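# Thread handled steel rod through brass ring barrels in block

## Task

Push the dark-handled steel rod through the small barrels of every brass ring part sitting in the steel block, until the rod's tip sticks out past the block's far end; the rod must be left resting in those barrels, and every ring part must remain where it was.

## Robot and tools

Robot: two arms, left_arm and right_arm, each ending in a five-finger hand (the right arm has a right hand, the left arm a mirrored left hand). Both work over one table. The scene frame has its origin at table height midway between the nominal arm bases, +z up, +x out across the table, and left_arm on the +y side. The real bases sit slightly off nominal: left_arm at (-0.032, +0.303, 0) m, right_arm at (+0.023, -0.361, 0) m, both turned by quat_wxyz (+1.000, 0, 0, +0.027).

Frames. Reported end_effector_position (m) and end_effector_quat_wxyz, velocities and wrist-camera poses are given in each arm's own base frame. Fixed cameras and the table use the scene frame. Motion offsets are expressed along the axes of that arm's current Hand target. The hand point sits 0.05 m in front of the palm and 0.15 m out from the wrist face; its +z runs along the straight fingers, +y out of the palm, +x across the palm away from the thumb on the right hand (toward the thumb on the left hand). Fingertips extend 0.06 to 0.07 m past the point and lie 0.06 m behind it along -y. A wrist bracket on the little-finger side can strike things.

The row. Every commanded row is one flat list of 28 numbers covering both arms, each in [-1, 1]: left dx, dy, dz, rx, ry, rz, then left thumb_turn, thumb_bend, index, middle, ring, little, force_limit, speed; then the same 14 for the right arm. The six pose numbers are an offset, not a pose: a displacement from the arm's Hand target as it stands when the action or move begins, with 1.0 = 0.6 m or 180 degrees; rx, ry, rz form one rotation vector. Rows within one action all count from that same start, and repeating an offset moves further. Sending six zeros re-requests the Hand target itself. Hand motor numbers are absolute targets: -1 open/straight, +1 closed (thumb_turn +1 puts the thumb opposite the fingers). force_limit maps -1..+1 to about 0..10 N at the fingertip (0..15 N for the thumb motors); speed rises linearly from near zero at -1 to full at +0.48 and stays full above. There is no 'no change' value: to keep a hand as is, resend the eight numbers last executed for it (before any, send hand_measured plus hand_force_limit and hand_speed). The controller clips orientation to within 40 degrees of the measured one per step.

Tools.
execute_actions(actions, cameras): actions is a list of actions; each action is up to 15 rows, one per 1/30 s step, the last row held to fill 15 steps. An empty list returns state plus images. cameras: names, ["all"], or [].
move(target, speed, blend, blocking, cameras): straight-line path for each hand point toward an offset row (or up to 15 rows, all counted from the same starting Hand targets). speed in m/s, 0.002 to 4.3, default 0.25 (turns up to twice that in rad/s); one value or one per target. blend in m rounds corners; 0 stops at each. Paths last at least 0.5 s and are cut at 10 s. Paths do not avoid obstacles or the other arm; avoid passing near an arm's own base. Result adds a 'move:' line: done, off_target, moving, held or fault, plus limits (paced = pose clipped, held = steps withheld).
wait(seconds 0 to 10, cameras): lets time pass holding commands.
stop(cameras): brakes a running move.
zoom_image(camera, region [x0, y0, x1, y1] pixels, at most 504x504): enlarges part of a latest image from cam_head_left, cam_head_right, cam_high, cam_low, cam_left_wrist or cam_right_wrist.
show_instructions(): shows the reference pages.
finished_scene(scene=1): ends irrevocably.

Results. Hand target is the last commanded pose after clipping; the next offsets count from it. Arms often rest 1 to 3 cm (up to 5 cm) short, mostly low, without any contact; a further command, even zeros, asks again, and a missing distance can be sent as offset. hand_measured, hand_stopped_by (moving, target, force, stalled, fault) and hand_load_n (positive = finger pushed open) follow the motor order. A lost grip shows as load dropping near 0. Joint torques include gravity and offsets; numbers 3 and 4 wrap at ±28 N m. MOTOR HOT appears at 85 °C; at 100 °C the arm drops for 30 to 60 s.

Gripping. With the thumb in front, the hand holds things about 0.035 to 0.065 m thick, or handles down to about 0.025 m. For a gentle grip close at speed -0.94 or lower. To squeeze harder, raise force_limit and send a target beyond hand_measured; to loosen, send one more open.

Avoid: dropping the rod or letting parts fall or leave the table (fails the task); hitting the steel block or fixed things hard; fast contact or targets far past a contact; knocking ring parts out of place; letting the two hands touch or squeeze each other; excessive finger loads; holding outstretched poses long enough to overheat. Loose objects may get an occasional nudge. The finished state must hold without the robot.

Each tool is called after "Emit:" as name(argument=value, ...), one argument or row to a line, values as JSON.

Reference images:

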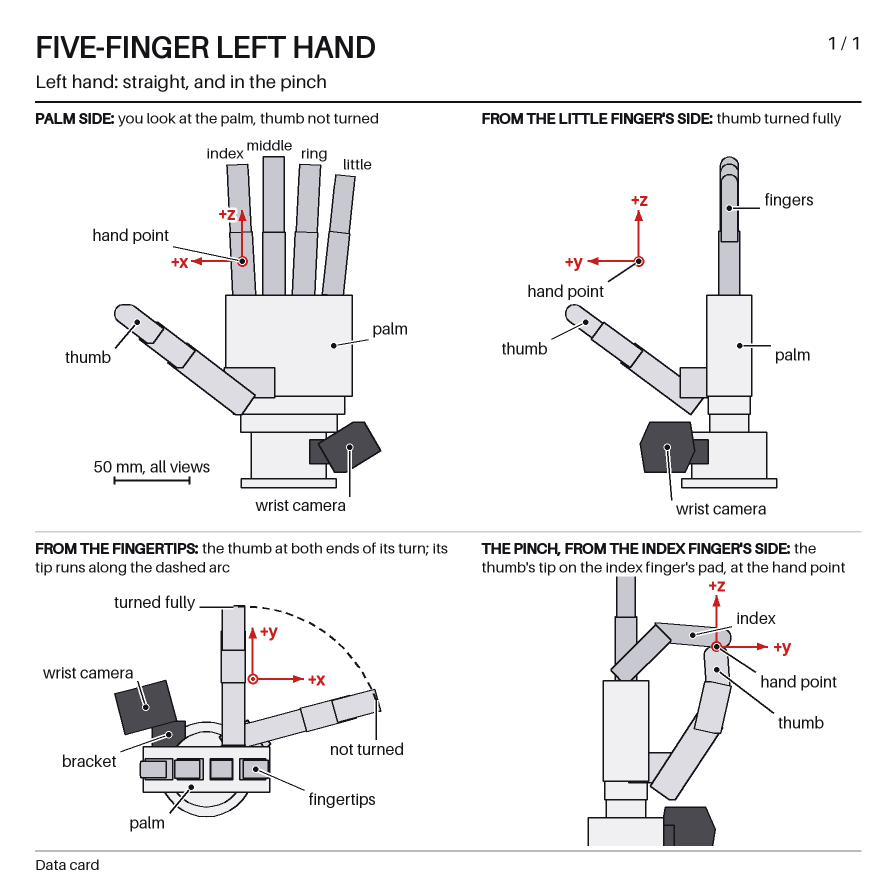

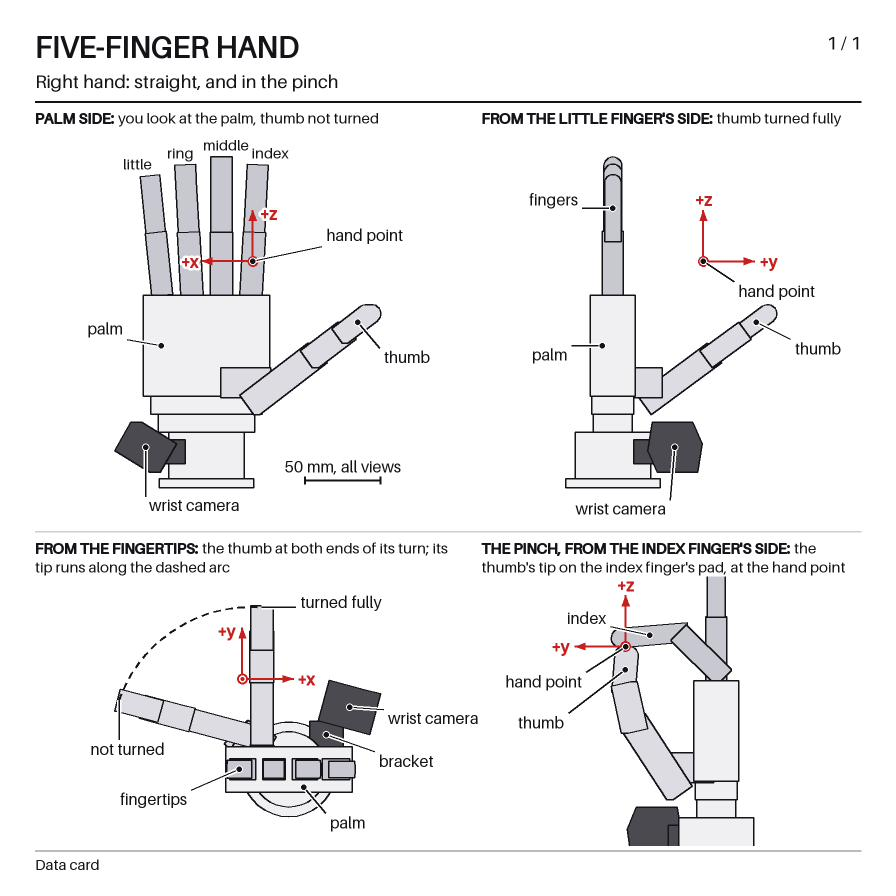

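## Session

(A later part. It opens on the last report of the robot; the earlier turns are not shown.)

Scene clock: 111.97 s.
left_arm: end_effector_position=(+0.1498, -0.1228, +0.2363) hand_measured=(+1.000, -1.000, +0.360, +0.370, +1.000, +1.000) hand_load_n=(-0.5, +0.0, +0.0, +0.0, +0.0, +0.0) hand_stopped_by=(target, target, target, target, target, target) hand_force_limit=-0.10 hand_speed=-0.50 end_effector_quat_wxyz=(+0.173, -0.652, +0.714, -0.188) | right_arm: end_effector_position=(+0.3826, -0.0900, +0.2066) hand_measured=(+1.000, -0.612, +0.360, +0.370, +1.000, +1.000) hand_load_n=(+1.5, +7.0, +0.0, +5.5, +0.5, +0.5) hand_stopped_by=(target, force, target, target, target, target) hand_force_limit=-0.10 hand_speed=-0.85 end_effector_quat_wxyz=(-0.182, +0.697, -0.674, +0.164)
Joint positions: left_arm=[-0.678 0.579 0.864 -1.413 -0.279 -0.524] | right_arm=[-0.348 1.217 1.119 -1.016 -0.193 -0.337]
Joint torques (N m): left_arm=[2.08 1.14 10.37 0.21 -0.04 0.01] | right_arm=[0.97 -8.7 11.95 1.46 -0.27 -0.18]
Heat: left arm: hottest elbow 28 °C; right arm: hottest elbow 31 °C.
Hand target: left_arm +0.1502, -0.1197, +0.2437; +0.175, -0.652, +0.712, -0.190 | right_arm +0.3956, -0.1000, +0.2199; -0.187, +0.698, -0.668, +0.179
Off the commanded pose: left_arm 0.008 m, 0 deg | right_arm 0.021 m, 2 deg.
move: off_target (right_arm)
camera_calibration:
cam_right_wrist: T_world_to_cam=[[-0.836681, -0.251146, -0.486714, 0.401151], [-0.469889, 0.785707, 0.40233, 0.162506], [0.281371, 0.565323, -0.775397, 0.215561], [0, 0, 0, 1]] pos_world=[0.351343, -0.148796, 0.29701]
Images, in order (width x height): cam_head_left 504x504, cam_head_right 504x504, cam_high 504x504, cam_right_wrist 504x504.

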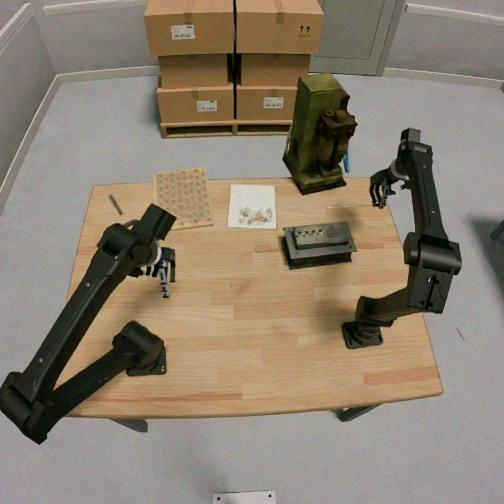

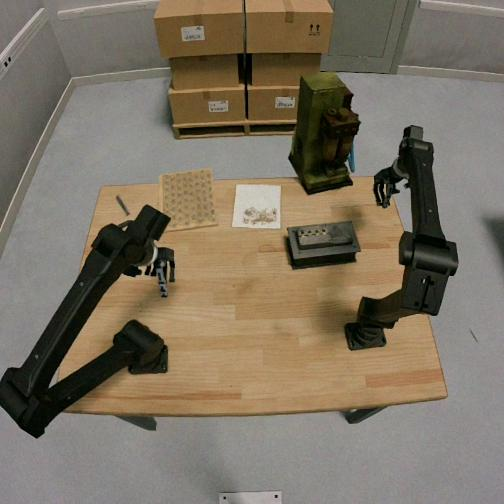

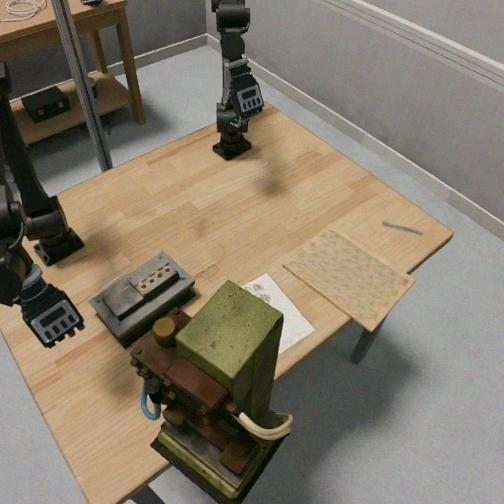

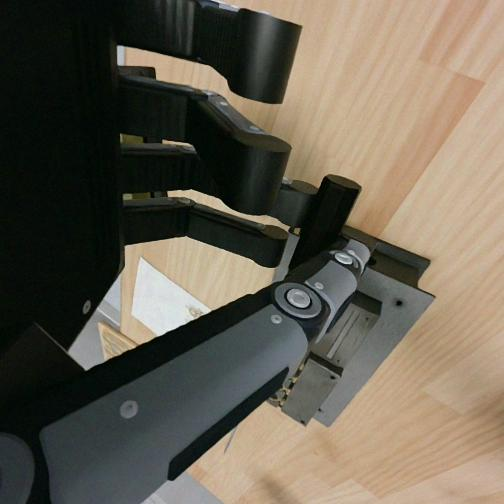

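Emit:
move(
  target=[0.6580,-0.3135,0.2850,0,0,0,-1,-1,-1,-1,-1,-1,-0.1,-0.1,0.0422,0.0673,0.1343,0,0,0,1,-0.05,0.36,0.37,1,1,-0.1,-0.85],
  speed=0.22,
  cameras=["cam_head_left","cam_high","cam_low","cam_left_wrist","cam_right_wrist"],
)

Scene clock: 115.97 s.
left_arm: end_effector_position=(+0.3615, -0.5198, +0.1824) hand_measured=(-1.000, -1.000, -1.000, -1.000, -1.000, -1.000) hand_load_n=(+0.0, +0.0, +0.0, +0.0, +0.0, +0.0) hand_stopped_by=(target, target, target, target, target, target) hand_force_limit=-0.10 hand_speed=-0.10 end_effector_quat_wxyz=(+0.177, -0.652, +0.714, -0.183) | right_arm: end_effector_position=(+0.4013, -0.1179, +0.1356) hand_measured=(+1.000, -0.612, +0.360, +0.370, +1.000, +1.000) hand_load_n=(+1.5, +7.0, +0.0, +5.0, +0.0, +0.0) hand_stopped_by=(target, force, target, target, target, target) hand_force_limit=-0.10 hand_speed=-0.85 end_effector_quat_wxyz=(-0.189, +0.697, -0.669, +0.178)
Joint positions: left_arm=[-0.988 1.815 1.737 -1.164 -0.404 -0.83] | right_arm=[-0.4 1.31 1.005 -0.786 -0.219 -0.386]
Joint torques (N m): left_arm=[-0.03 -14.1 12.75 0.09 -0.36 -0.19] | right_arm=[0.91 -9.82 8.08 1.92 -0.3 -0.19]
Heat: left arm: hottest elbow 29 °C; right arm: hottest elbow 31 °C.
Hand target: left_arm +0.3631, -0.5348, +0.1893; +0.175, -0.652, +0.712, -0.190 | right_arm +0.4021, -0.1251, +0.1299; -0.187, +0.698, -0.668, +0.179
Off the commanded pose: left_arm 0.016 m, 1 deg | right_arm 0.009 m, 0 deg.
move: off_target (left_arm)
camera_calibration:
cam_left_wrist: T_world_to_cam=[[0.842361, -0.339008, 0.418929, -0.550319], [-0.488097, -0.809456, 0.326408, -0.301494], [0.22845, -0.479431, -0.847323, -0.0584078], [0, 0, 0, 1]] pos_world=[0.329752, -0.458611, 0.279464]
cam_right_wrist: T_world_to_cam=[[-0.820145, -0.259643, -0.50985, 0.370745], [-0.484833, 0.788542, 0.378335, 0.231357], [0.303807, 0.557482, -0.772603, 0.160789], [0, 0, 0, 1]] pos_world=[0.367386, -0.17581, 0.22572]
Images, in order (width x height): cam_head_left 504x504, cam_high 504x504, cam_low 504x504, cam_left_wrist 504x504, cam_right_wrist 504x504.

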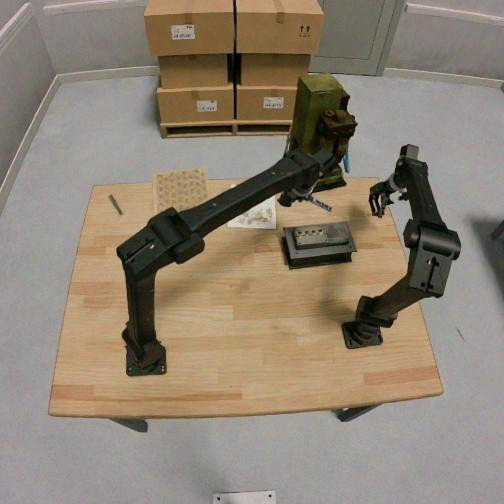

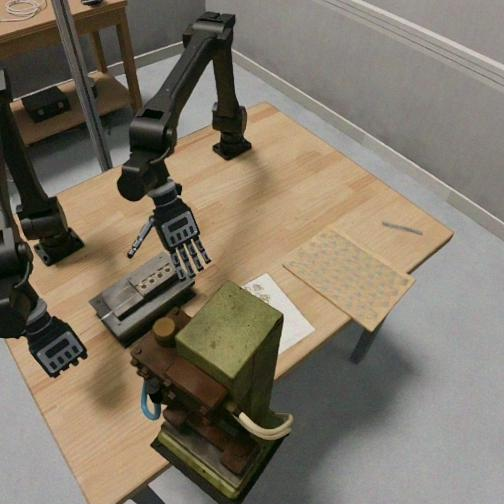

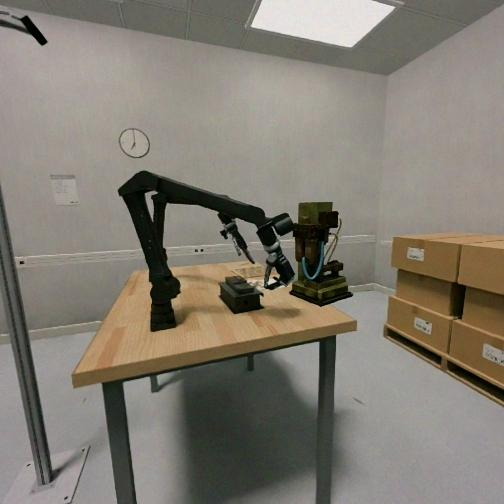

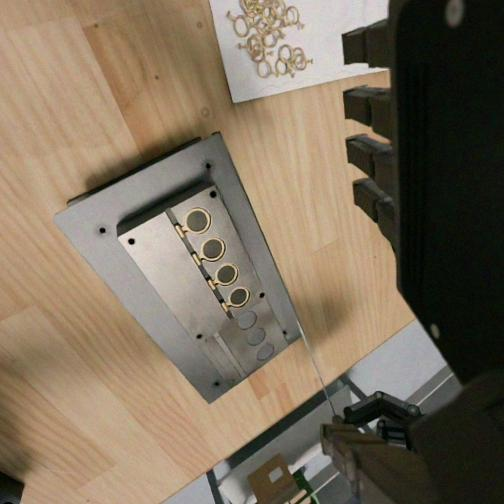

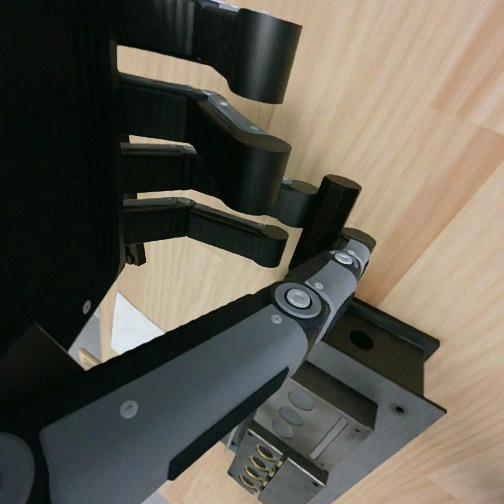

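Excellent view. Zoom in on the left wrist camera.

Emit:
zoom_image(
  camera="cam_left_wrist",
  region=[100, 180, 360, 440],
)

Emit:
zoom_image(
  camera="cam_left_wrist",
  region=[210, 260, 350, 420],
)

Scaled by 1.938 from the camera's 504x504 image, which has a finer 720x720 frame.

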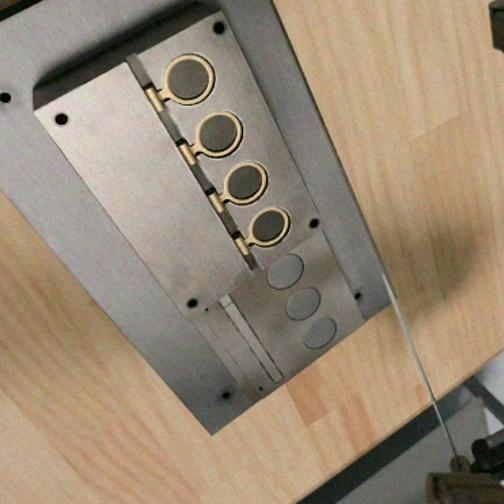

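Scaled by 3.150 from the camera's 504x504 image, which has a finer 720x720 frame.

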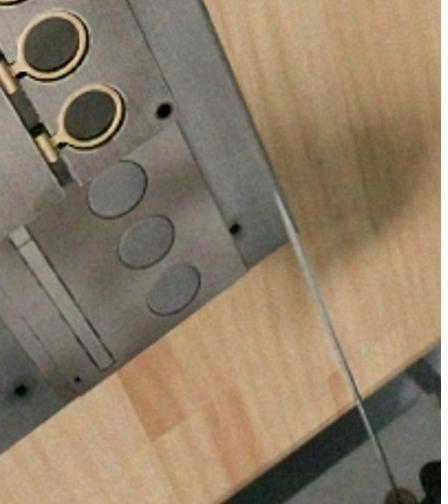

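Emit:
zoom_image(
  camera="cam_right_wrist",
  region=[200, 340, 460, 504],
)

Scaled by 1.938 from the camera's 504x504 image, which has a finer 720x720 frame.

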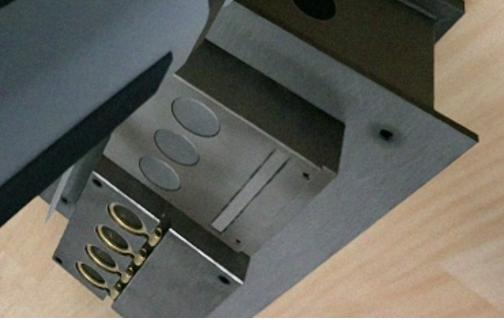

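Emit:
zoom_image(
  camera="cam_head_left",
  region=[270, 170, 420, 290],
)

Emit:
zoom_image(
  camera="cam_high",
  region=[20, 240, 220, 390],
)

Emit:
zoom_image(
  camera="cam_low",
  region=[200, 240, 320, 330],
)

Scaled by 3.360 from the camera's 504x504 image, which has a finer 720x720 frame.

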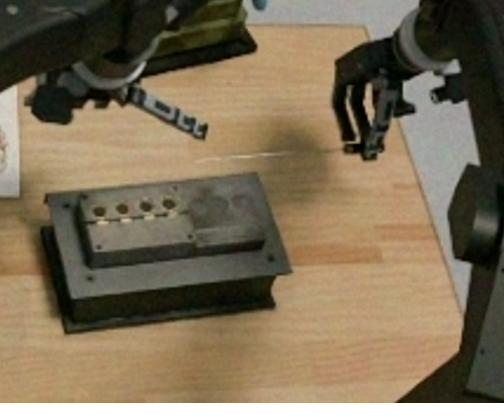

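Scaled by 2.520 from the camera's 504x504 image, which has a finer 720x720 frame.

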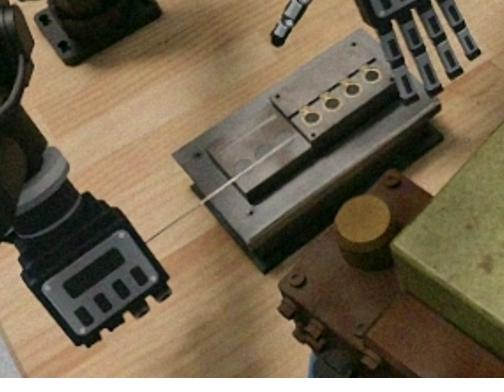

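Scaled by 4.200 from the camera's 504x504 image, which has a finer 720x720 frame.

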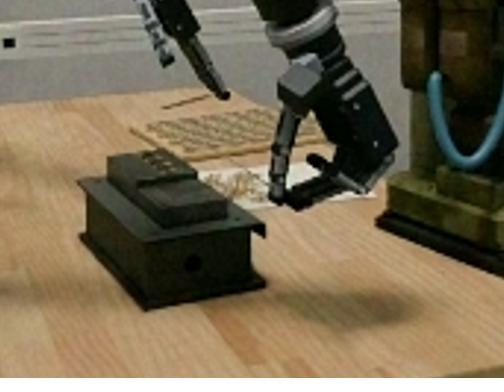

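Emit:
move(
  target=[0,0,0,0,0,0,-1,-1,-1,-1,-1,-1,-0.1,-0.1,-0.0002,0.0933,0.0076,0,-0.0231,0.0044,1,-0.05,0.36,0.37,1,1,-0.1,-0.85],
  speed=0.12,
  cameras=["cam_high","cam_left_wrist","cam_right_wrist"],
)

Scene clock: 123.77 s.
left_arm: end_effector_position=(+0.3615, -0.5198, +0.1824) hand_measured=(-1.000, -1.000, -1.000, -1.000, -1.000, -1.000) hand_load_n=(+0.0, +0.0, +0.0, +0.0, +0.0, +0.0) hand_stopped_by=(target, target, target, target, target, target) hand_force_limit=-0.10 hand_speed=-0.10 end_effector_quat_wxyz=(+0.177, -0.652, +0.714, -0.183) | right_arm: end_effector_position=(+0.3555, -0.1209, +0.0961) hand_measured=(+1.000, -0.612, +0.360, +0.370, +1.000, +1.000) hand_load_n=(+1.5, +7.0, +0.0, +5.5, +0.0, +0.0) hand_stopped_by=(target, force, target, target, target, target) hand_force_limit=-0.10 hand_speed=-0.85 end_effector_quat_wxyz=(-0.211, +0.698, -0.670, +0.141)
Joint positions: left_arm=[-0.988 1.815 1.737 -1.164 -0.404 -0.83] | right_arm=[-0.493 1.287 0.875 -0.754 -0.325 -0.467]
Joint torques (N m): left_arm=[-0.03 -14.1 12.75 0.03 -0.36 -0.19] | right_arm=[1.08 -10.93 7.62 1.78 -0.39 -0.17]
Heat: left arm: hottest elbow 32 °C; right arm: hottest elbow 31 °C.
Hand target: left_arm +0.3631, -0.5348, +0.1893; +0.175, -0.652, +0.712, -0.190 | right_arm +0.3558, -0.1270, +0.0980; -0.212, +0.699, -0.666, +0.152
Off the commanded pose: left_arm 0.017 m, 1 deg | right_arm 0.006 m, 1 deg.
move: off_target (left_arm)
camera_calibration:
cam_left_wrist: T_world_to_cam=[[0.842543, -0.338799, 0.418732, -0.550144], [-0.487782, -0.809656, 0.326383, -0.301732], [0.228451, -0.479242, -0.84743, -0.0582688], [0, 0, 0, 1]] pos_world=[0.329652, -0.458612, 0.279464]
cam_right_wrist: T_world_to_cam=[[-0.826108, -0.237036, -0.511233, 0.317181], [-0.492343, 0.744933, 0.450192, 0.216914], [0.274123, 0.62361, -0.732098, 0.160482], [0, 0, 0, 1]] pos_world=[0.324831, -0.186481, 0.181989]
Images, in order (width x height): cam_high 504x504, cam_left_wrist 504x504, cam_right_wrist 504x504.

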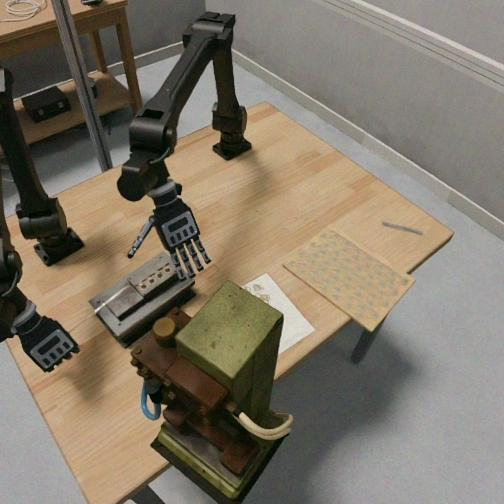

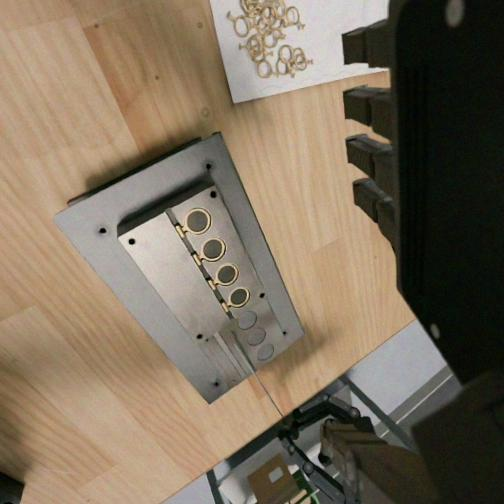

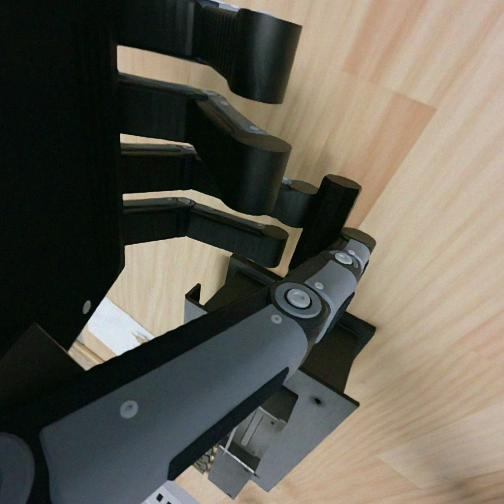

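Emit:
zoom_image(
  camera="cam_left_wrist",
  region=[160, 280, 320, 440],
)

Emit:
zoom_image(
  camera="cam_right_wrist",
  region=[160, 364, 340, 504],
)

Emit:
zoom_image(
  camera="cam_high",
  region=[30, 240, 210, 380],
)

Scaled by 3.150 from the camera's 504x504 image, which has a finer 720x720 frame.

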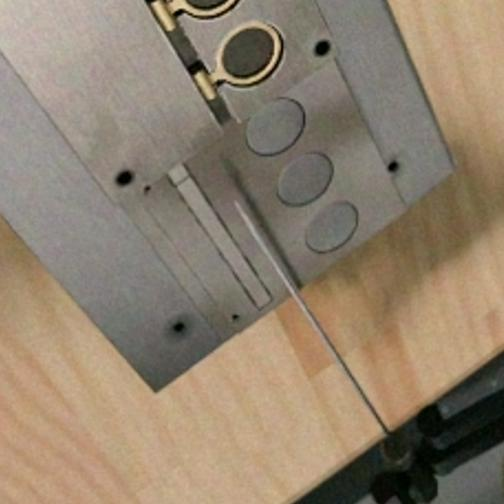

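Scaled by 2.800 from the camera's 504x504 image, which has a finer 720x720 frame.

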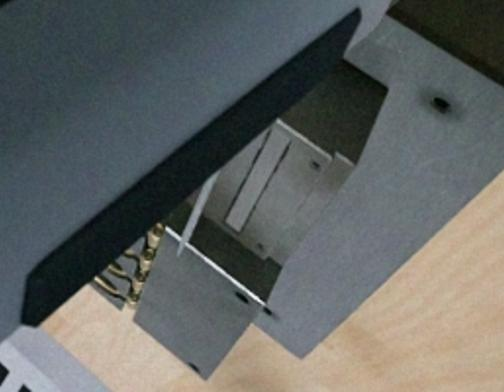

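Scaled by 2.800 from the camera's 504x504 image, which has a finer 720x720 frame.

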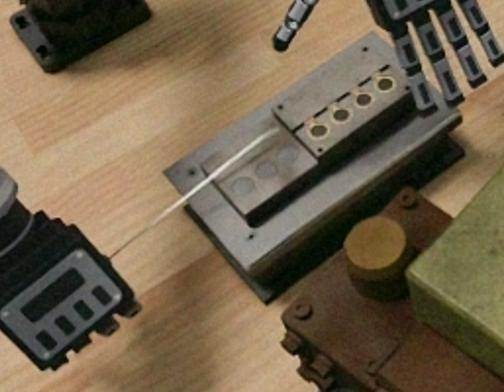

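Emit:
move(
  target=[0,0,0,0,0,0,-1,-1,-1,-1,-1,-1,-0.1,-0.1,-0.0340,-0.0081,0.0113,0.0004,0.0028,0.0048,1,-0.05,0.36,0.37,1,1,-0.1,-0.85],
  speed=0.08,
  cameras=["cam_left_wrist","cam_right_wrist"],
)

Emit:
zoom_image(
  camera="cam_left_wrist",
  region=[160, 280, 320, 440],
)

Emit:
zoom_image(
  camera="cam_right_wrist",
  region=[160, 364, 340, 504],
)

Scene clock: 128.00 s.
left_arm: end_effector_position=(+0.3615, -0.5198, +0.1824) hand_measured=(-1.000, -1.000, -1.000, -1.000, -1.000, -1.000) hand_load_n=(+0.0, +0.0, +0.0, +0.0, +0.0, +0.0) hand_stopped_by=(target, target, target, target, target, target) hand_force_limit=-0.10 hand_speed=-0.10 end_effector_quat_wxyz=(+0.177, -0.652, +0.714, -0.183) | right_arm: end_effector_position=(+0.3584, -0.1097, +0.0937) hand_measured=(+1.000, -0.612, +0.360, +0.370, +1.000, +1.000) hand_load_n=(+1.5, +7.0, +0.0, +5.5, +0.0, +0.0) hand_stopped_by=(target, force, target, target, target, target) hand_force_limit=-0.10 hand_speed=-0.85 end_effector_quat_wxyz=(-0.208, +0.695, -0.672, +0.148)
Joint positions: left_arm=[-0.988 1.815 1.737 -1.164 -0.404 -0.83] | right_arm=[-0.458 1.272 0.854 -0.725 -0.299 -0.426]
Joint torques (N m): left_arm=[-0.09 -14.21 12.77 0.06 -0.36 -0.19] | right_arm=[3.08 -10.52 7.57 1.81 -0.06 0.19]
Heat: left arm: hottest elbow 33 °C; right arm: hottest elbow 31 °C.
Hand target: left_arm +0.3631, -0.5348, +0.1893; +0.175, -0.652, +0.712, -0.190 | right_arm +0.3621, -0.1059, +0.0960; -0.211, +0.693, -0.672, +0.154
Off the commanded pose: left_arm 0.017 m, 1 deg | right_arm 0.006 m, 1 deg.
move: off_target (left_arm)
camera_calibration:
cam_left_wrist: T_world_to_cam=[[0.842543, -0.338799, 0.418732, -0.550144], [-0.487782, -0.809656, 0.326383, -0.301732], [0.228451, -0.479242, -0.84743, -0.0582688], [0, 0, 0, 1]] pos_world=[0.329652, -0.458612, 0.279464]
cam_right_wrist: T_world_to_cam=[[-0.82565, -0.234378, -0.513195, 0.321301], [-0.487137, 0.755024, 0.438904, 0.21137], [0.284605, 0.612377, -0.73756, 0.146511], [0, 0, 0, 1]] pos_world=[0.32655, -0.174004, 0.18018]
Images, in order (width x height): cam_left_wrist 504x504, cam_right_wrist 504x504.

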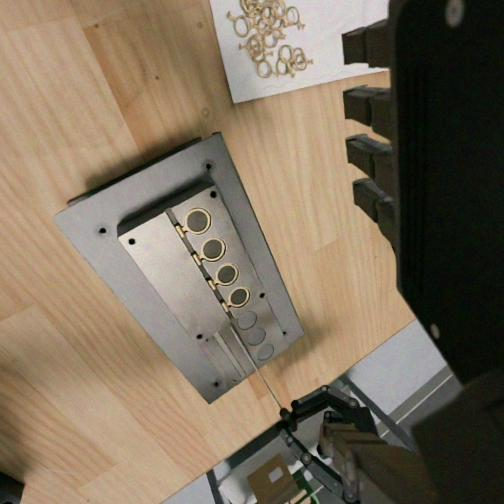

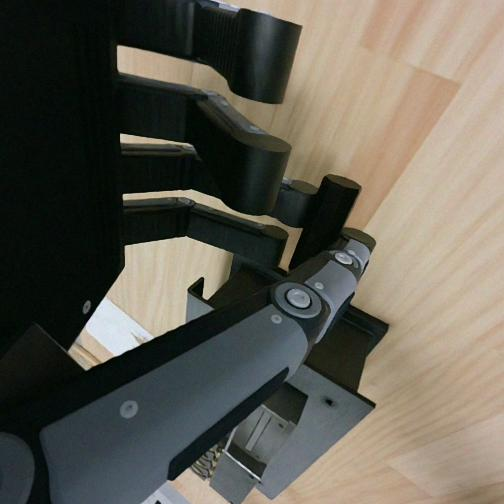

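Scaled by 3.150 from the camera's 504x504 image, which has a finer 720x720 frame.

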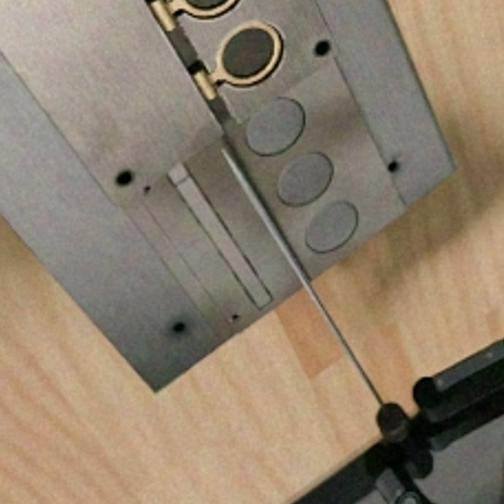

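Scaled by 2.800 from the camera's 504x504 image, which has a finer 720x720 frame.

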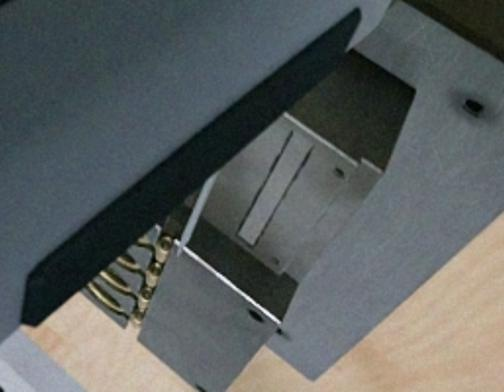

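Emit:
zoom_image(
  camera="cam_left_wrist",
  region=[205, 290, 255, 340],
)

Emit:
zoom_image(
  camera="cam_right_wrist",
  region=[200, 414, 260, 474],
)

Scaled by 10.080 from the camera's 504x504 image, which has a finer 720x720 frame.

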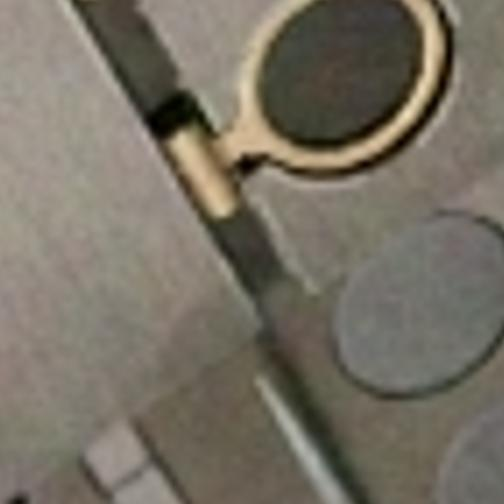

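Scaled by 8.400 from the camera's 504x504 image, which has a finer 720x720 frame.

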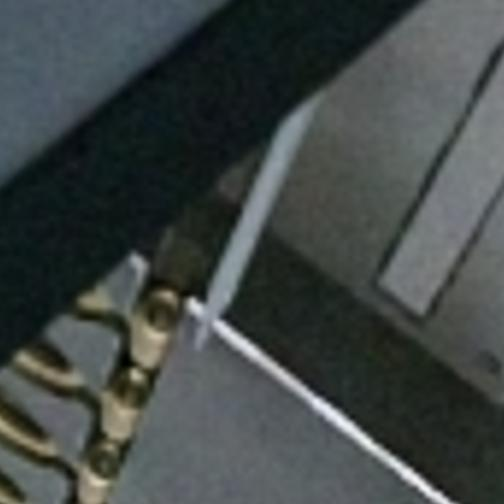

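Emit:
move(
  target=[0,0,0,0,0,0,-1,-1,-1,-1,-1,-1,-0.1,-0.1,-0.0130,-0.0100,0.0048,0,0,0,1,-0.05,0.36,0.37,1,1,-0.1,-0.85],
  speed=0.06,
  cameras=["cam_left_wrist","cam_right_wrist"],
)

Emit:
zoom_image(
  camera="cam_left_wrist",
  region=[205, 290, 255, 340],
)

Emit:
zoom_image(
  camera="cam_right_wrist",
  region=[200, 414, 260, 474],
)

Scene clock: 130.37 s.
left_arm: end_effector_position=(+0.3615, -0.5198, +0.1824) hand_measured=(-1.000, -1.000, -1.000, -1.000, -1.000, -1.000) hand_load_n=(+0.0, +0.0, -0.5, +0.0, +0.0, +0.0) hand_stopped_by=(target, target, target, target, target, target) hand_force_limit=-0.10 hand_speed=-0.10 end_effector_quat_wxyz=(+0.177, -0.652, +0.714, -0.183) | right_arm: end_effector_position=(+0.3625, -0.1014, +0.0939) hand_measured=(+1.000, -0.612, +0.360, +0.370, +1.000, +1.000) hand_load_n=(+1.5, +7.0, +0.0, +5.0, +0.0, +0.0) hand_stopped_by=(target, force, target, target, target, target) hand_force_limit=-0.10 hand_speed=-0.85 end_effector_quat_wxyz=(-0.207, +0.695, -0.673, +0.148)
Joint positions: left_arm=[-0.988 1.815 1.737 -1.164 -0.404 -0.83] | right_arm=[-0.431 1.272 0.854 -0.719 -0.287 -0.4]
Joint torques (N m): left_arm=[-0.15 -14.15 12.74 0.05 -0.36 -0.2] | right_arm=[3.25 -10.4 8.1 1.85 -0.05 0.18]
Heat: left arm: hottest elbow 33 °C; right arm: hottest elbow 31 °C.
Hand target: left_arm +0.3631, -0.5348, +0.1893; +0.175, -0.652, +0.712, -0.190 | right_arm +0.3683, -0.0980, +0.0971; -0.211, +0.693, -0.672, +0.154
Off the commanded pose: left_arm 0.017 m, 1 deg | right_arm 0.008 m, 1 deg.
move: off_target (left_arm)
camera_calibration:
cam_left_wrist: T_world_to_cam=[[0.842543, -0.338799, 0.418732, -0.550144], [-0.487782, -0.809656, 0.326383, -0.301732], [0.228451, -0.479242, -0.84743, -0.0582688], [0, 0, 0, 1]] pos_world=[0.329652, -0.458612, 0.279464]
cam_right_wrist: T_world_to_cam=[[-0.826958, -0.233141, -0.511651, 0.327197], [-0.485269, 0.755571, 0.440031, 0.206256], [0.283999, 0.612175, -0.737961, 0.140559], [0, 0, 0, 1]] pos_world=[0.330749, -0.165604, 0.180379]
Images, in order (width x height): cam_left_wrist 504x504, cam_right_wrist 504x504.

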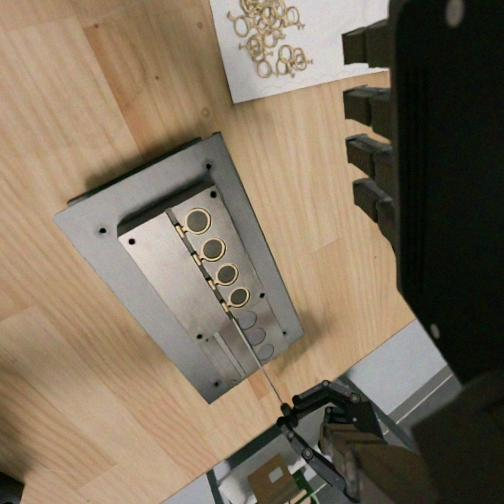

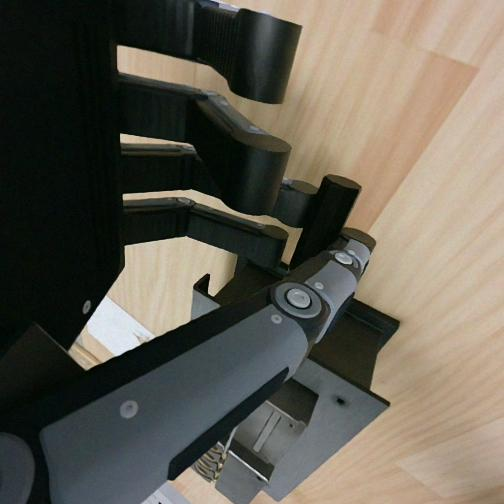

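Scaled by 10.080 from the camera's 504x504 image, which has a finer 720x720 frame.

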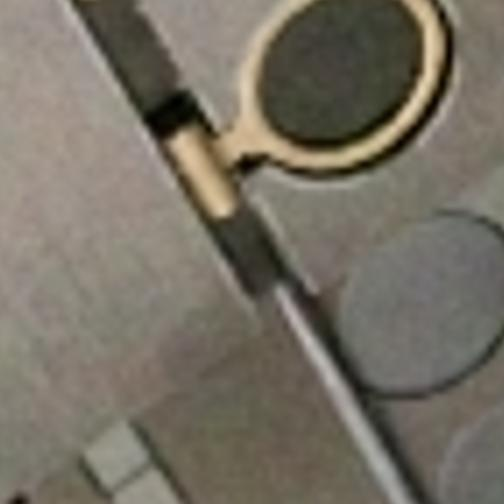

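Scaled by 8.400 from the camera's 504x504 image, which has a finer 720x720 frame.

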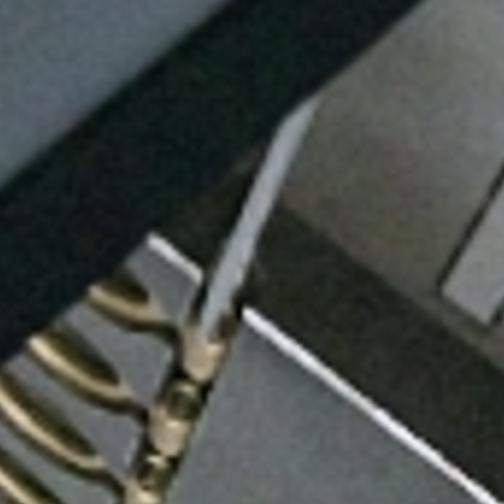

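Emit:
move(
  target=[0,0,0,0,0,0,-1,-1,-1,-1,-1,-1,-0.1,-0.1,0.0007,0.0050,0.0086,0,0,0,1,-0.05,0.36,0.37,1,1,-0.1,-0.85],
  speed=0.04,
  cameras=["cam_left_wrist","cam_right_wrist"],
)

Emit:
zoom_image(
  camera="cam_left_wrist",
  region=[205, 290, 255, 340],
)

Emit:
zoom_image(
  camera="cam_right_wrist",
  region=[200, 414, 260, 474],
)

Scene clock: 131.97 s.
left_arm: end_effector_position=(+0.3615, -0.5198, +0.1824) hand_measured=(-1.000, -1.000, -1.000, -1.000, -1.000, -1.000) hand_load_n=(+0.0, +0.0, +0.0, +0.0, +0.0, +0.0) hand_stopped_by=(target, target, target, target, target, target) hand_force_limit=-0.10 hand_speed=-0.10 end_effector_quat_wxyz=(+0.177, -0.652, +0.714, -0.183) | right_arm: end_effector_position=(+0.3646, -0.1023, +0.0926) hand_measured=(+1.000, -0.612, +0.360, +0.370, +1.000, +1.000) hand_load_n=(+1.5, +7.0, +0.0, +5.0, +0.0, +0.0) hand_stopped_by=(target, force, target, target, target, target) hand_force_limit=-0.10 hand_speed=-0.85 end_effector_quat_wxyz=(-0.209, +0.694, -0.672, +0.153)
Joint positions: left_arm=[-0.988 1.815 1.737 -1.164 -0.404 -0.83] | right_arm=[-0.431 1.272 0.848 -0.702 -0.287 -0.399]
Joint torques (N m): left_arm=[-0.15 -14.1 12.77 0.03 -0.36 -0.19] | right_arm=[3.14 -9.88 7.6 1.83 -0.06 0.16]
Heat: left arm: hottest elbow 33 °C; right arm: hottest elbow 31 °C.
Hand target: left_arm +0.3631, -0.5348, +0.1893; +0.175, -0.652, +0.712, -0.190 | right_arm +0.3683, -0.0980, +0.0911; -0.211, +0.693, -0.672, +0.154
Off the commanded pose: left_arm 0.017 m, 1 deg | right_arm 0.006 m, 0 deg.
move: off_target (left_arm)
camera_calibration:
cam_left_wrist: T_world_to_cam=[[0.842543, -0.338799, 0.418732, -0.550144], [-0.487782, -0.809656, 0.326383, -0.301732], [0.228451, -0.479242, -0.84743, -0.0582688], [0, 0, 0, 1]] pos_world=[0.329652, -0.458612, 0.279464]
cam_right_wrist: T_world_to_cam=[[-0.821631, -0.234662, -0.519476, 0.326778], [-0.489117, 0.758234, 0.431098, 0.211196], [0.292723, 0.608288, -0.737766, 0.136051], [0, 0, 0, 1]] pos_world=[0.331966, -0.166212, 0.179081]
Images, in order (width x height): cam_left_wrist 504x504, cam_right_wrist 504x504.

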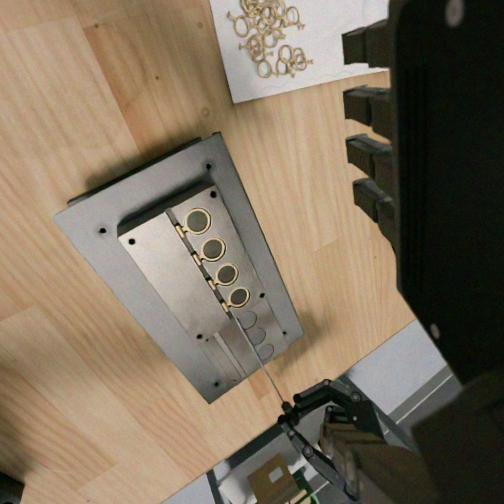

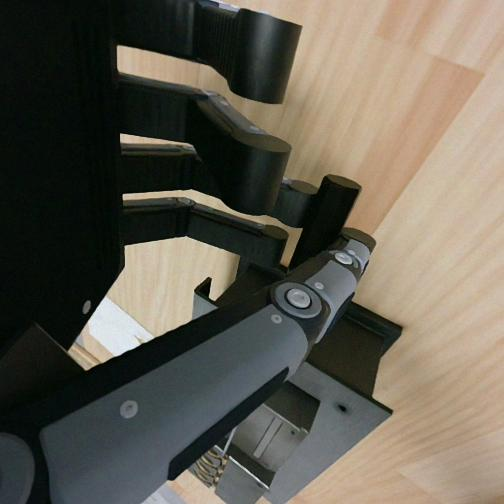

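Scaled by 10.080 from the camera's 504x504 image, which has a finer 720x720 frame.

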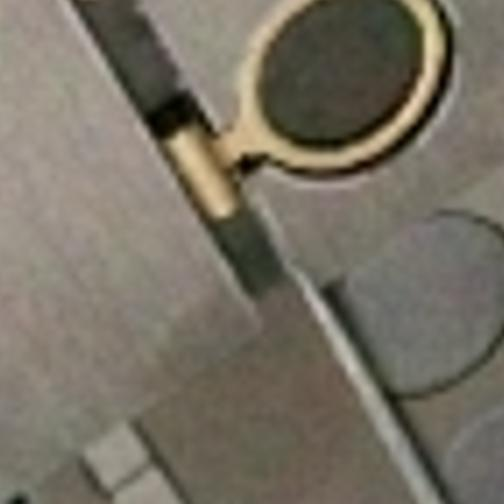

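Scaled by 8.400 from the camera's 504x504 image, which has a finer 720x720 frame.

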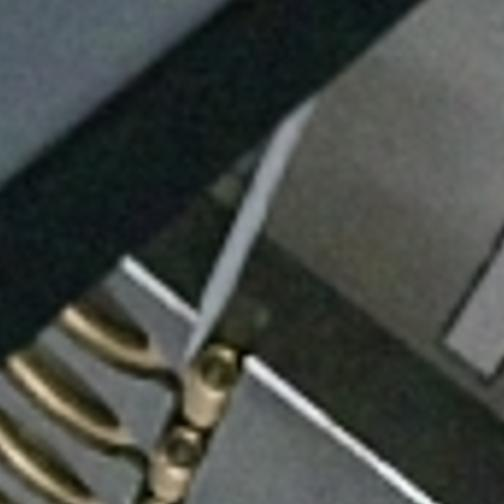

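Emit:
move(
  target=[0,0,0,0,0,0,-1,-1,-1,-1,-1,-1,-0.1,-0.1,0.0023,0.0184,-0.0010,0,0,0,1,-0.05,0.36,0.37,1,1,-0.1,-0.85],
  speed=0.04,
  cameras=["cam_left_wrist","cam_right_wrist"],
)

Emit:
zoom_image(
  camera="cam_left_wrist",
  region=[205, 290, 255, 340],
)

Emit:
zoom_image(
  camera="cam_right_wrist",
  region=[200, 414, 260, 474],
)

Scene clock: 134.40 s.
left_arm: end_effector_position=(+0.3615, -0.5198, +0.1824) hand_measured=(-1.000, -1.000, -1.000, -1.000, -1.000, -1.000) hand_load_n=(-0.5, +0.0, +0.0, +0.0, +0.0, +0.0) hand_stopped_by=(target, target, target, target, target, target) hand_force_limit=-0.10 hand_speed=-0.10 end_effector_quat_wxyz=(+0.177, -0.652, +0.714, -0.183) | right_arm: end_effector_position=(+0.3565, -0.0985, +0.0842) hand_measured=(+1.000, -0.612, +0.360, +0.370, +1.000, +1.000) hand_load_n=(+1.0, +7.0, +0.0, +5.0, +0.0, -0.5) hand_stopped_by=(target, force, target, target, target, target) hand_force_limit=-0.10 hand_speed=-0.85 end_effector_quat_wxyz=(-0.207, +0.695, -0.673, +0.147)
Joint positions: left_arm=[-0.988 1.815 1.737 -1.164 -0.404 -0.83] | right_arm=[-0.431 1.267 0.821 -0.693 -0.287 -0.399]
Joint torques (N m): left_arm=[0.03 -14.15 12.74 0.03 -0.36 -0.19] | right_arm=[1.9 -10.52 7.41 1.81 -0.32 0.02]
Heat: left arm: hottest elbow 34 °C; right arm: hottest elbow 31 °C.
Hand target: left_arm +0.3631, -0.5348, +0.1893; +0.175, -0.652, +0.712, -0.190 | right_arm +0.3585, -0.0994, +0.0860; -0.211, +0.693, -0.672, +0.154
Off the commanded pose: left_arm 0.017 m, 1 deg | right_arm 0.003 m, 1 deg.
move: off_target (left_arm)
camera_calibration:
cam_left_wrist: T_world_to_cam=[[0.842543, -0.338799, 0.418732, -0.550144], [-0.487782, -0.809656, 0.326383, -0.301732], [0.228451, -0.479242, -0.84743, -0.0582688], [0, 0, 0, 1]] pos_world=[0.329652, -0.458612, 0.279464]
cam_right_wrist: T_world_to_cam=[[-0.827614, -0.231862, -0.51117, 0.318324], [-0.484155, 0.755652, 0.441117, 0.205086], [0.283989, 0.61256, -0.737645, 0.133436], [0, 0, 0, 1]] pos_world=[0.324849, -0.162904, 0.170679]
Images, in order (width x height): cam_left_wrist 504x504, cam_right_wrist 504x504.

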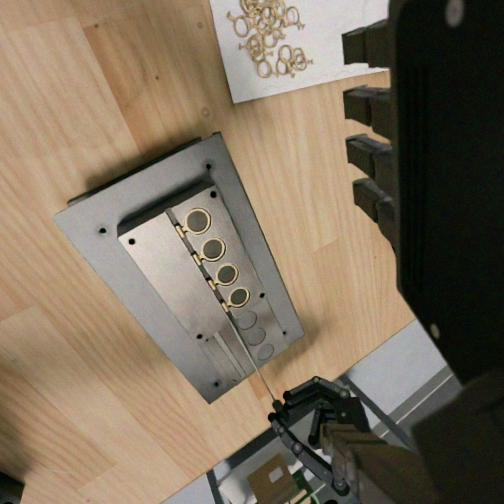

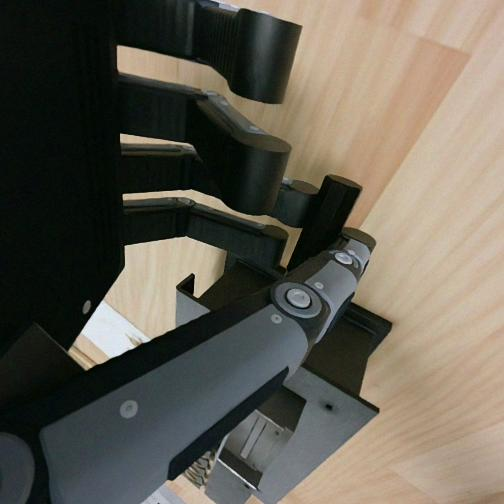

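Scaled by 10.080 from the camera's 504x504 image, which has a finer 720x720 frame.

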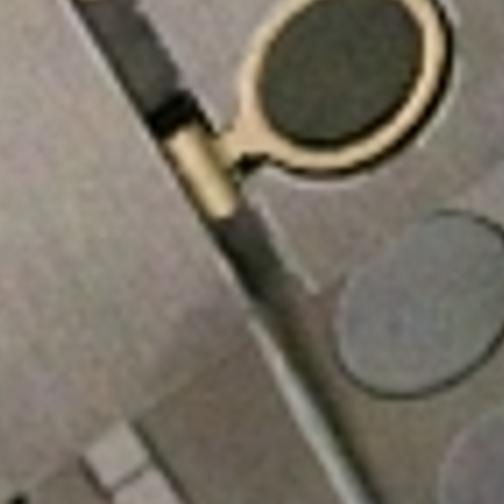

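Scaled by 8.400 from the camera's 504x504 image, which has a finer 720x720 frame.

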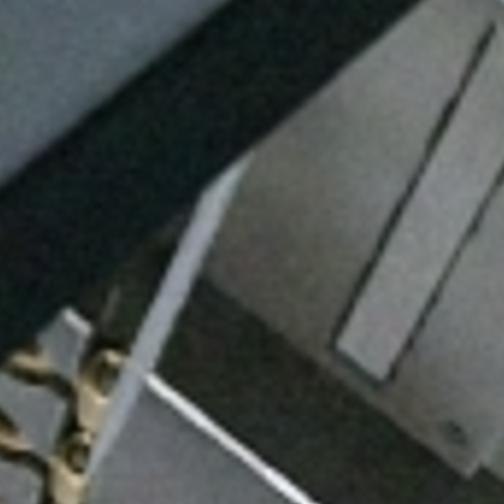

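Emit:
zoom_image(
  camera="cam_left_wrist",
  region=[215, 305, 245, 335],
)

Emit:
zoom_image(
  camera="cam_right_wrist",
  region=[196, 444, 226, 474],
)

Scaled by 16.800 from the camera's 504x504 image, which has a finer 720x720 frame.

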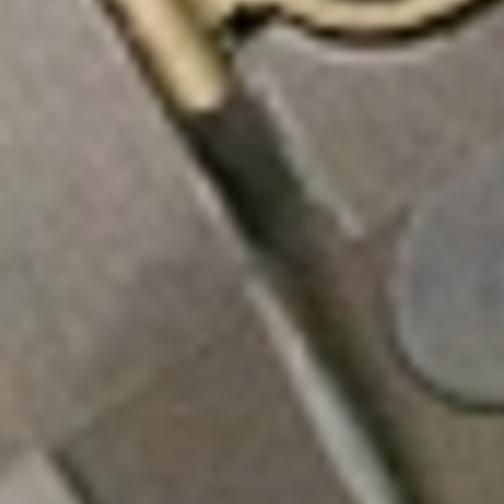

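Scaled by 16.800 from the camera's 504x504 image, which has a finer 720x720 frame.

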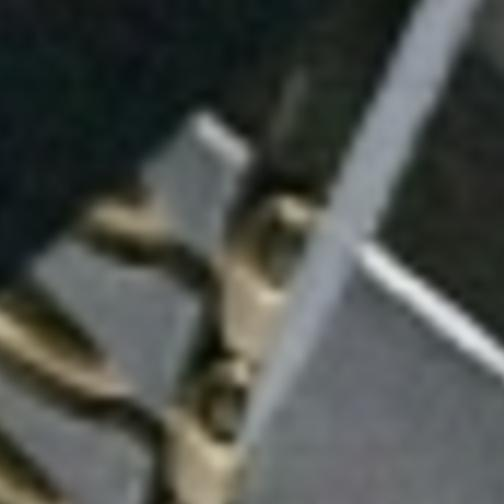

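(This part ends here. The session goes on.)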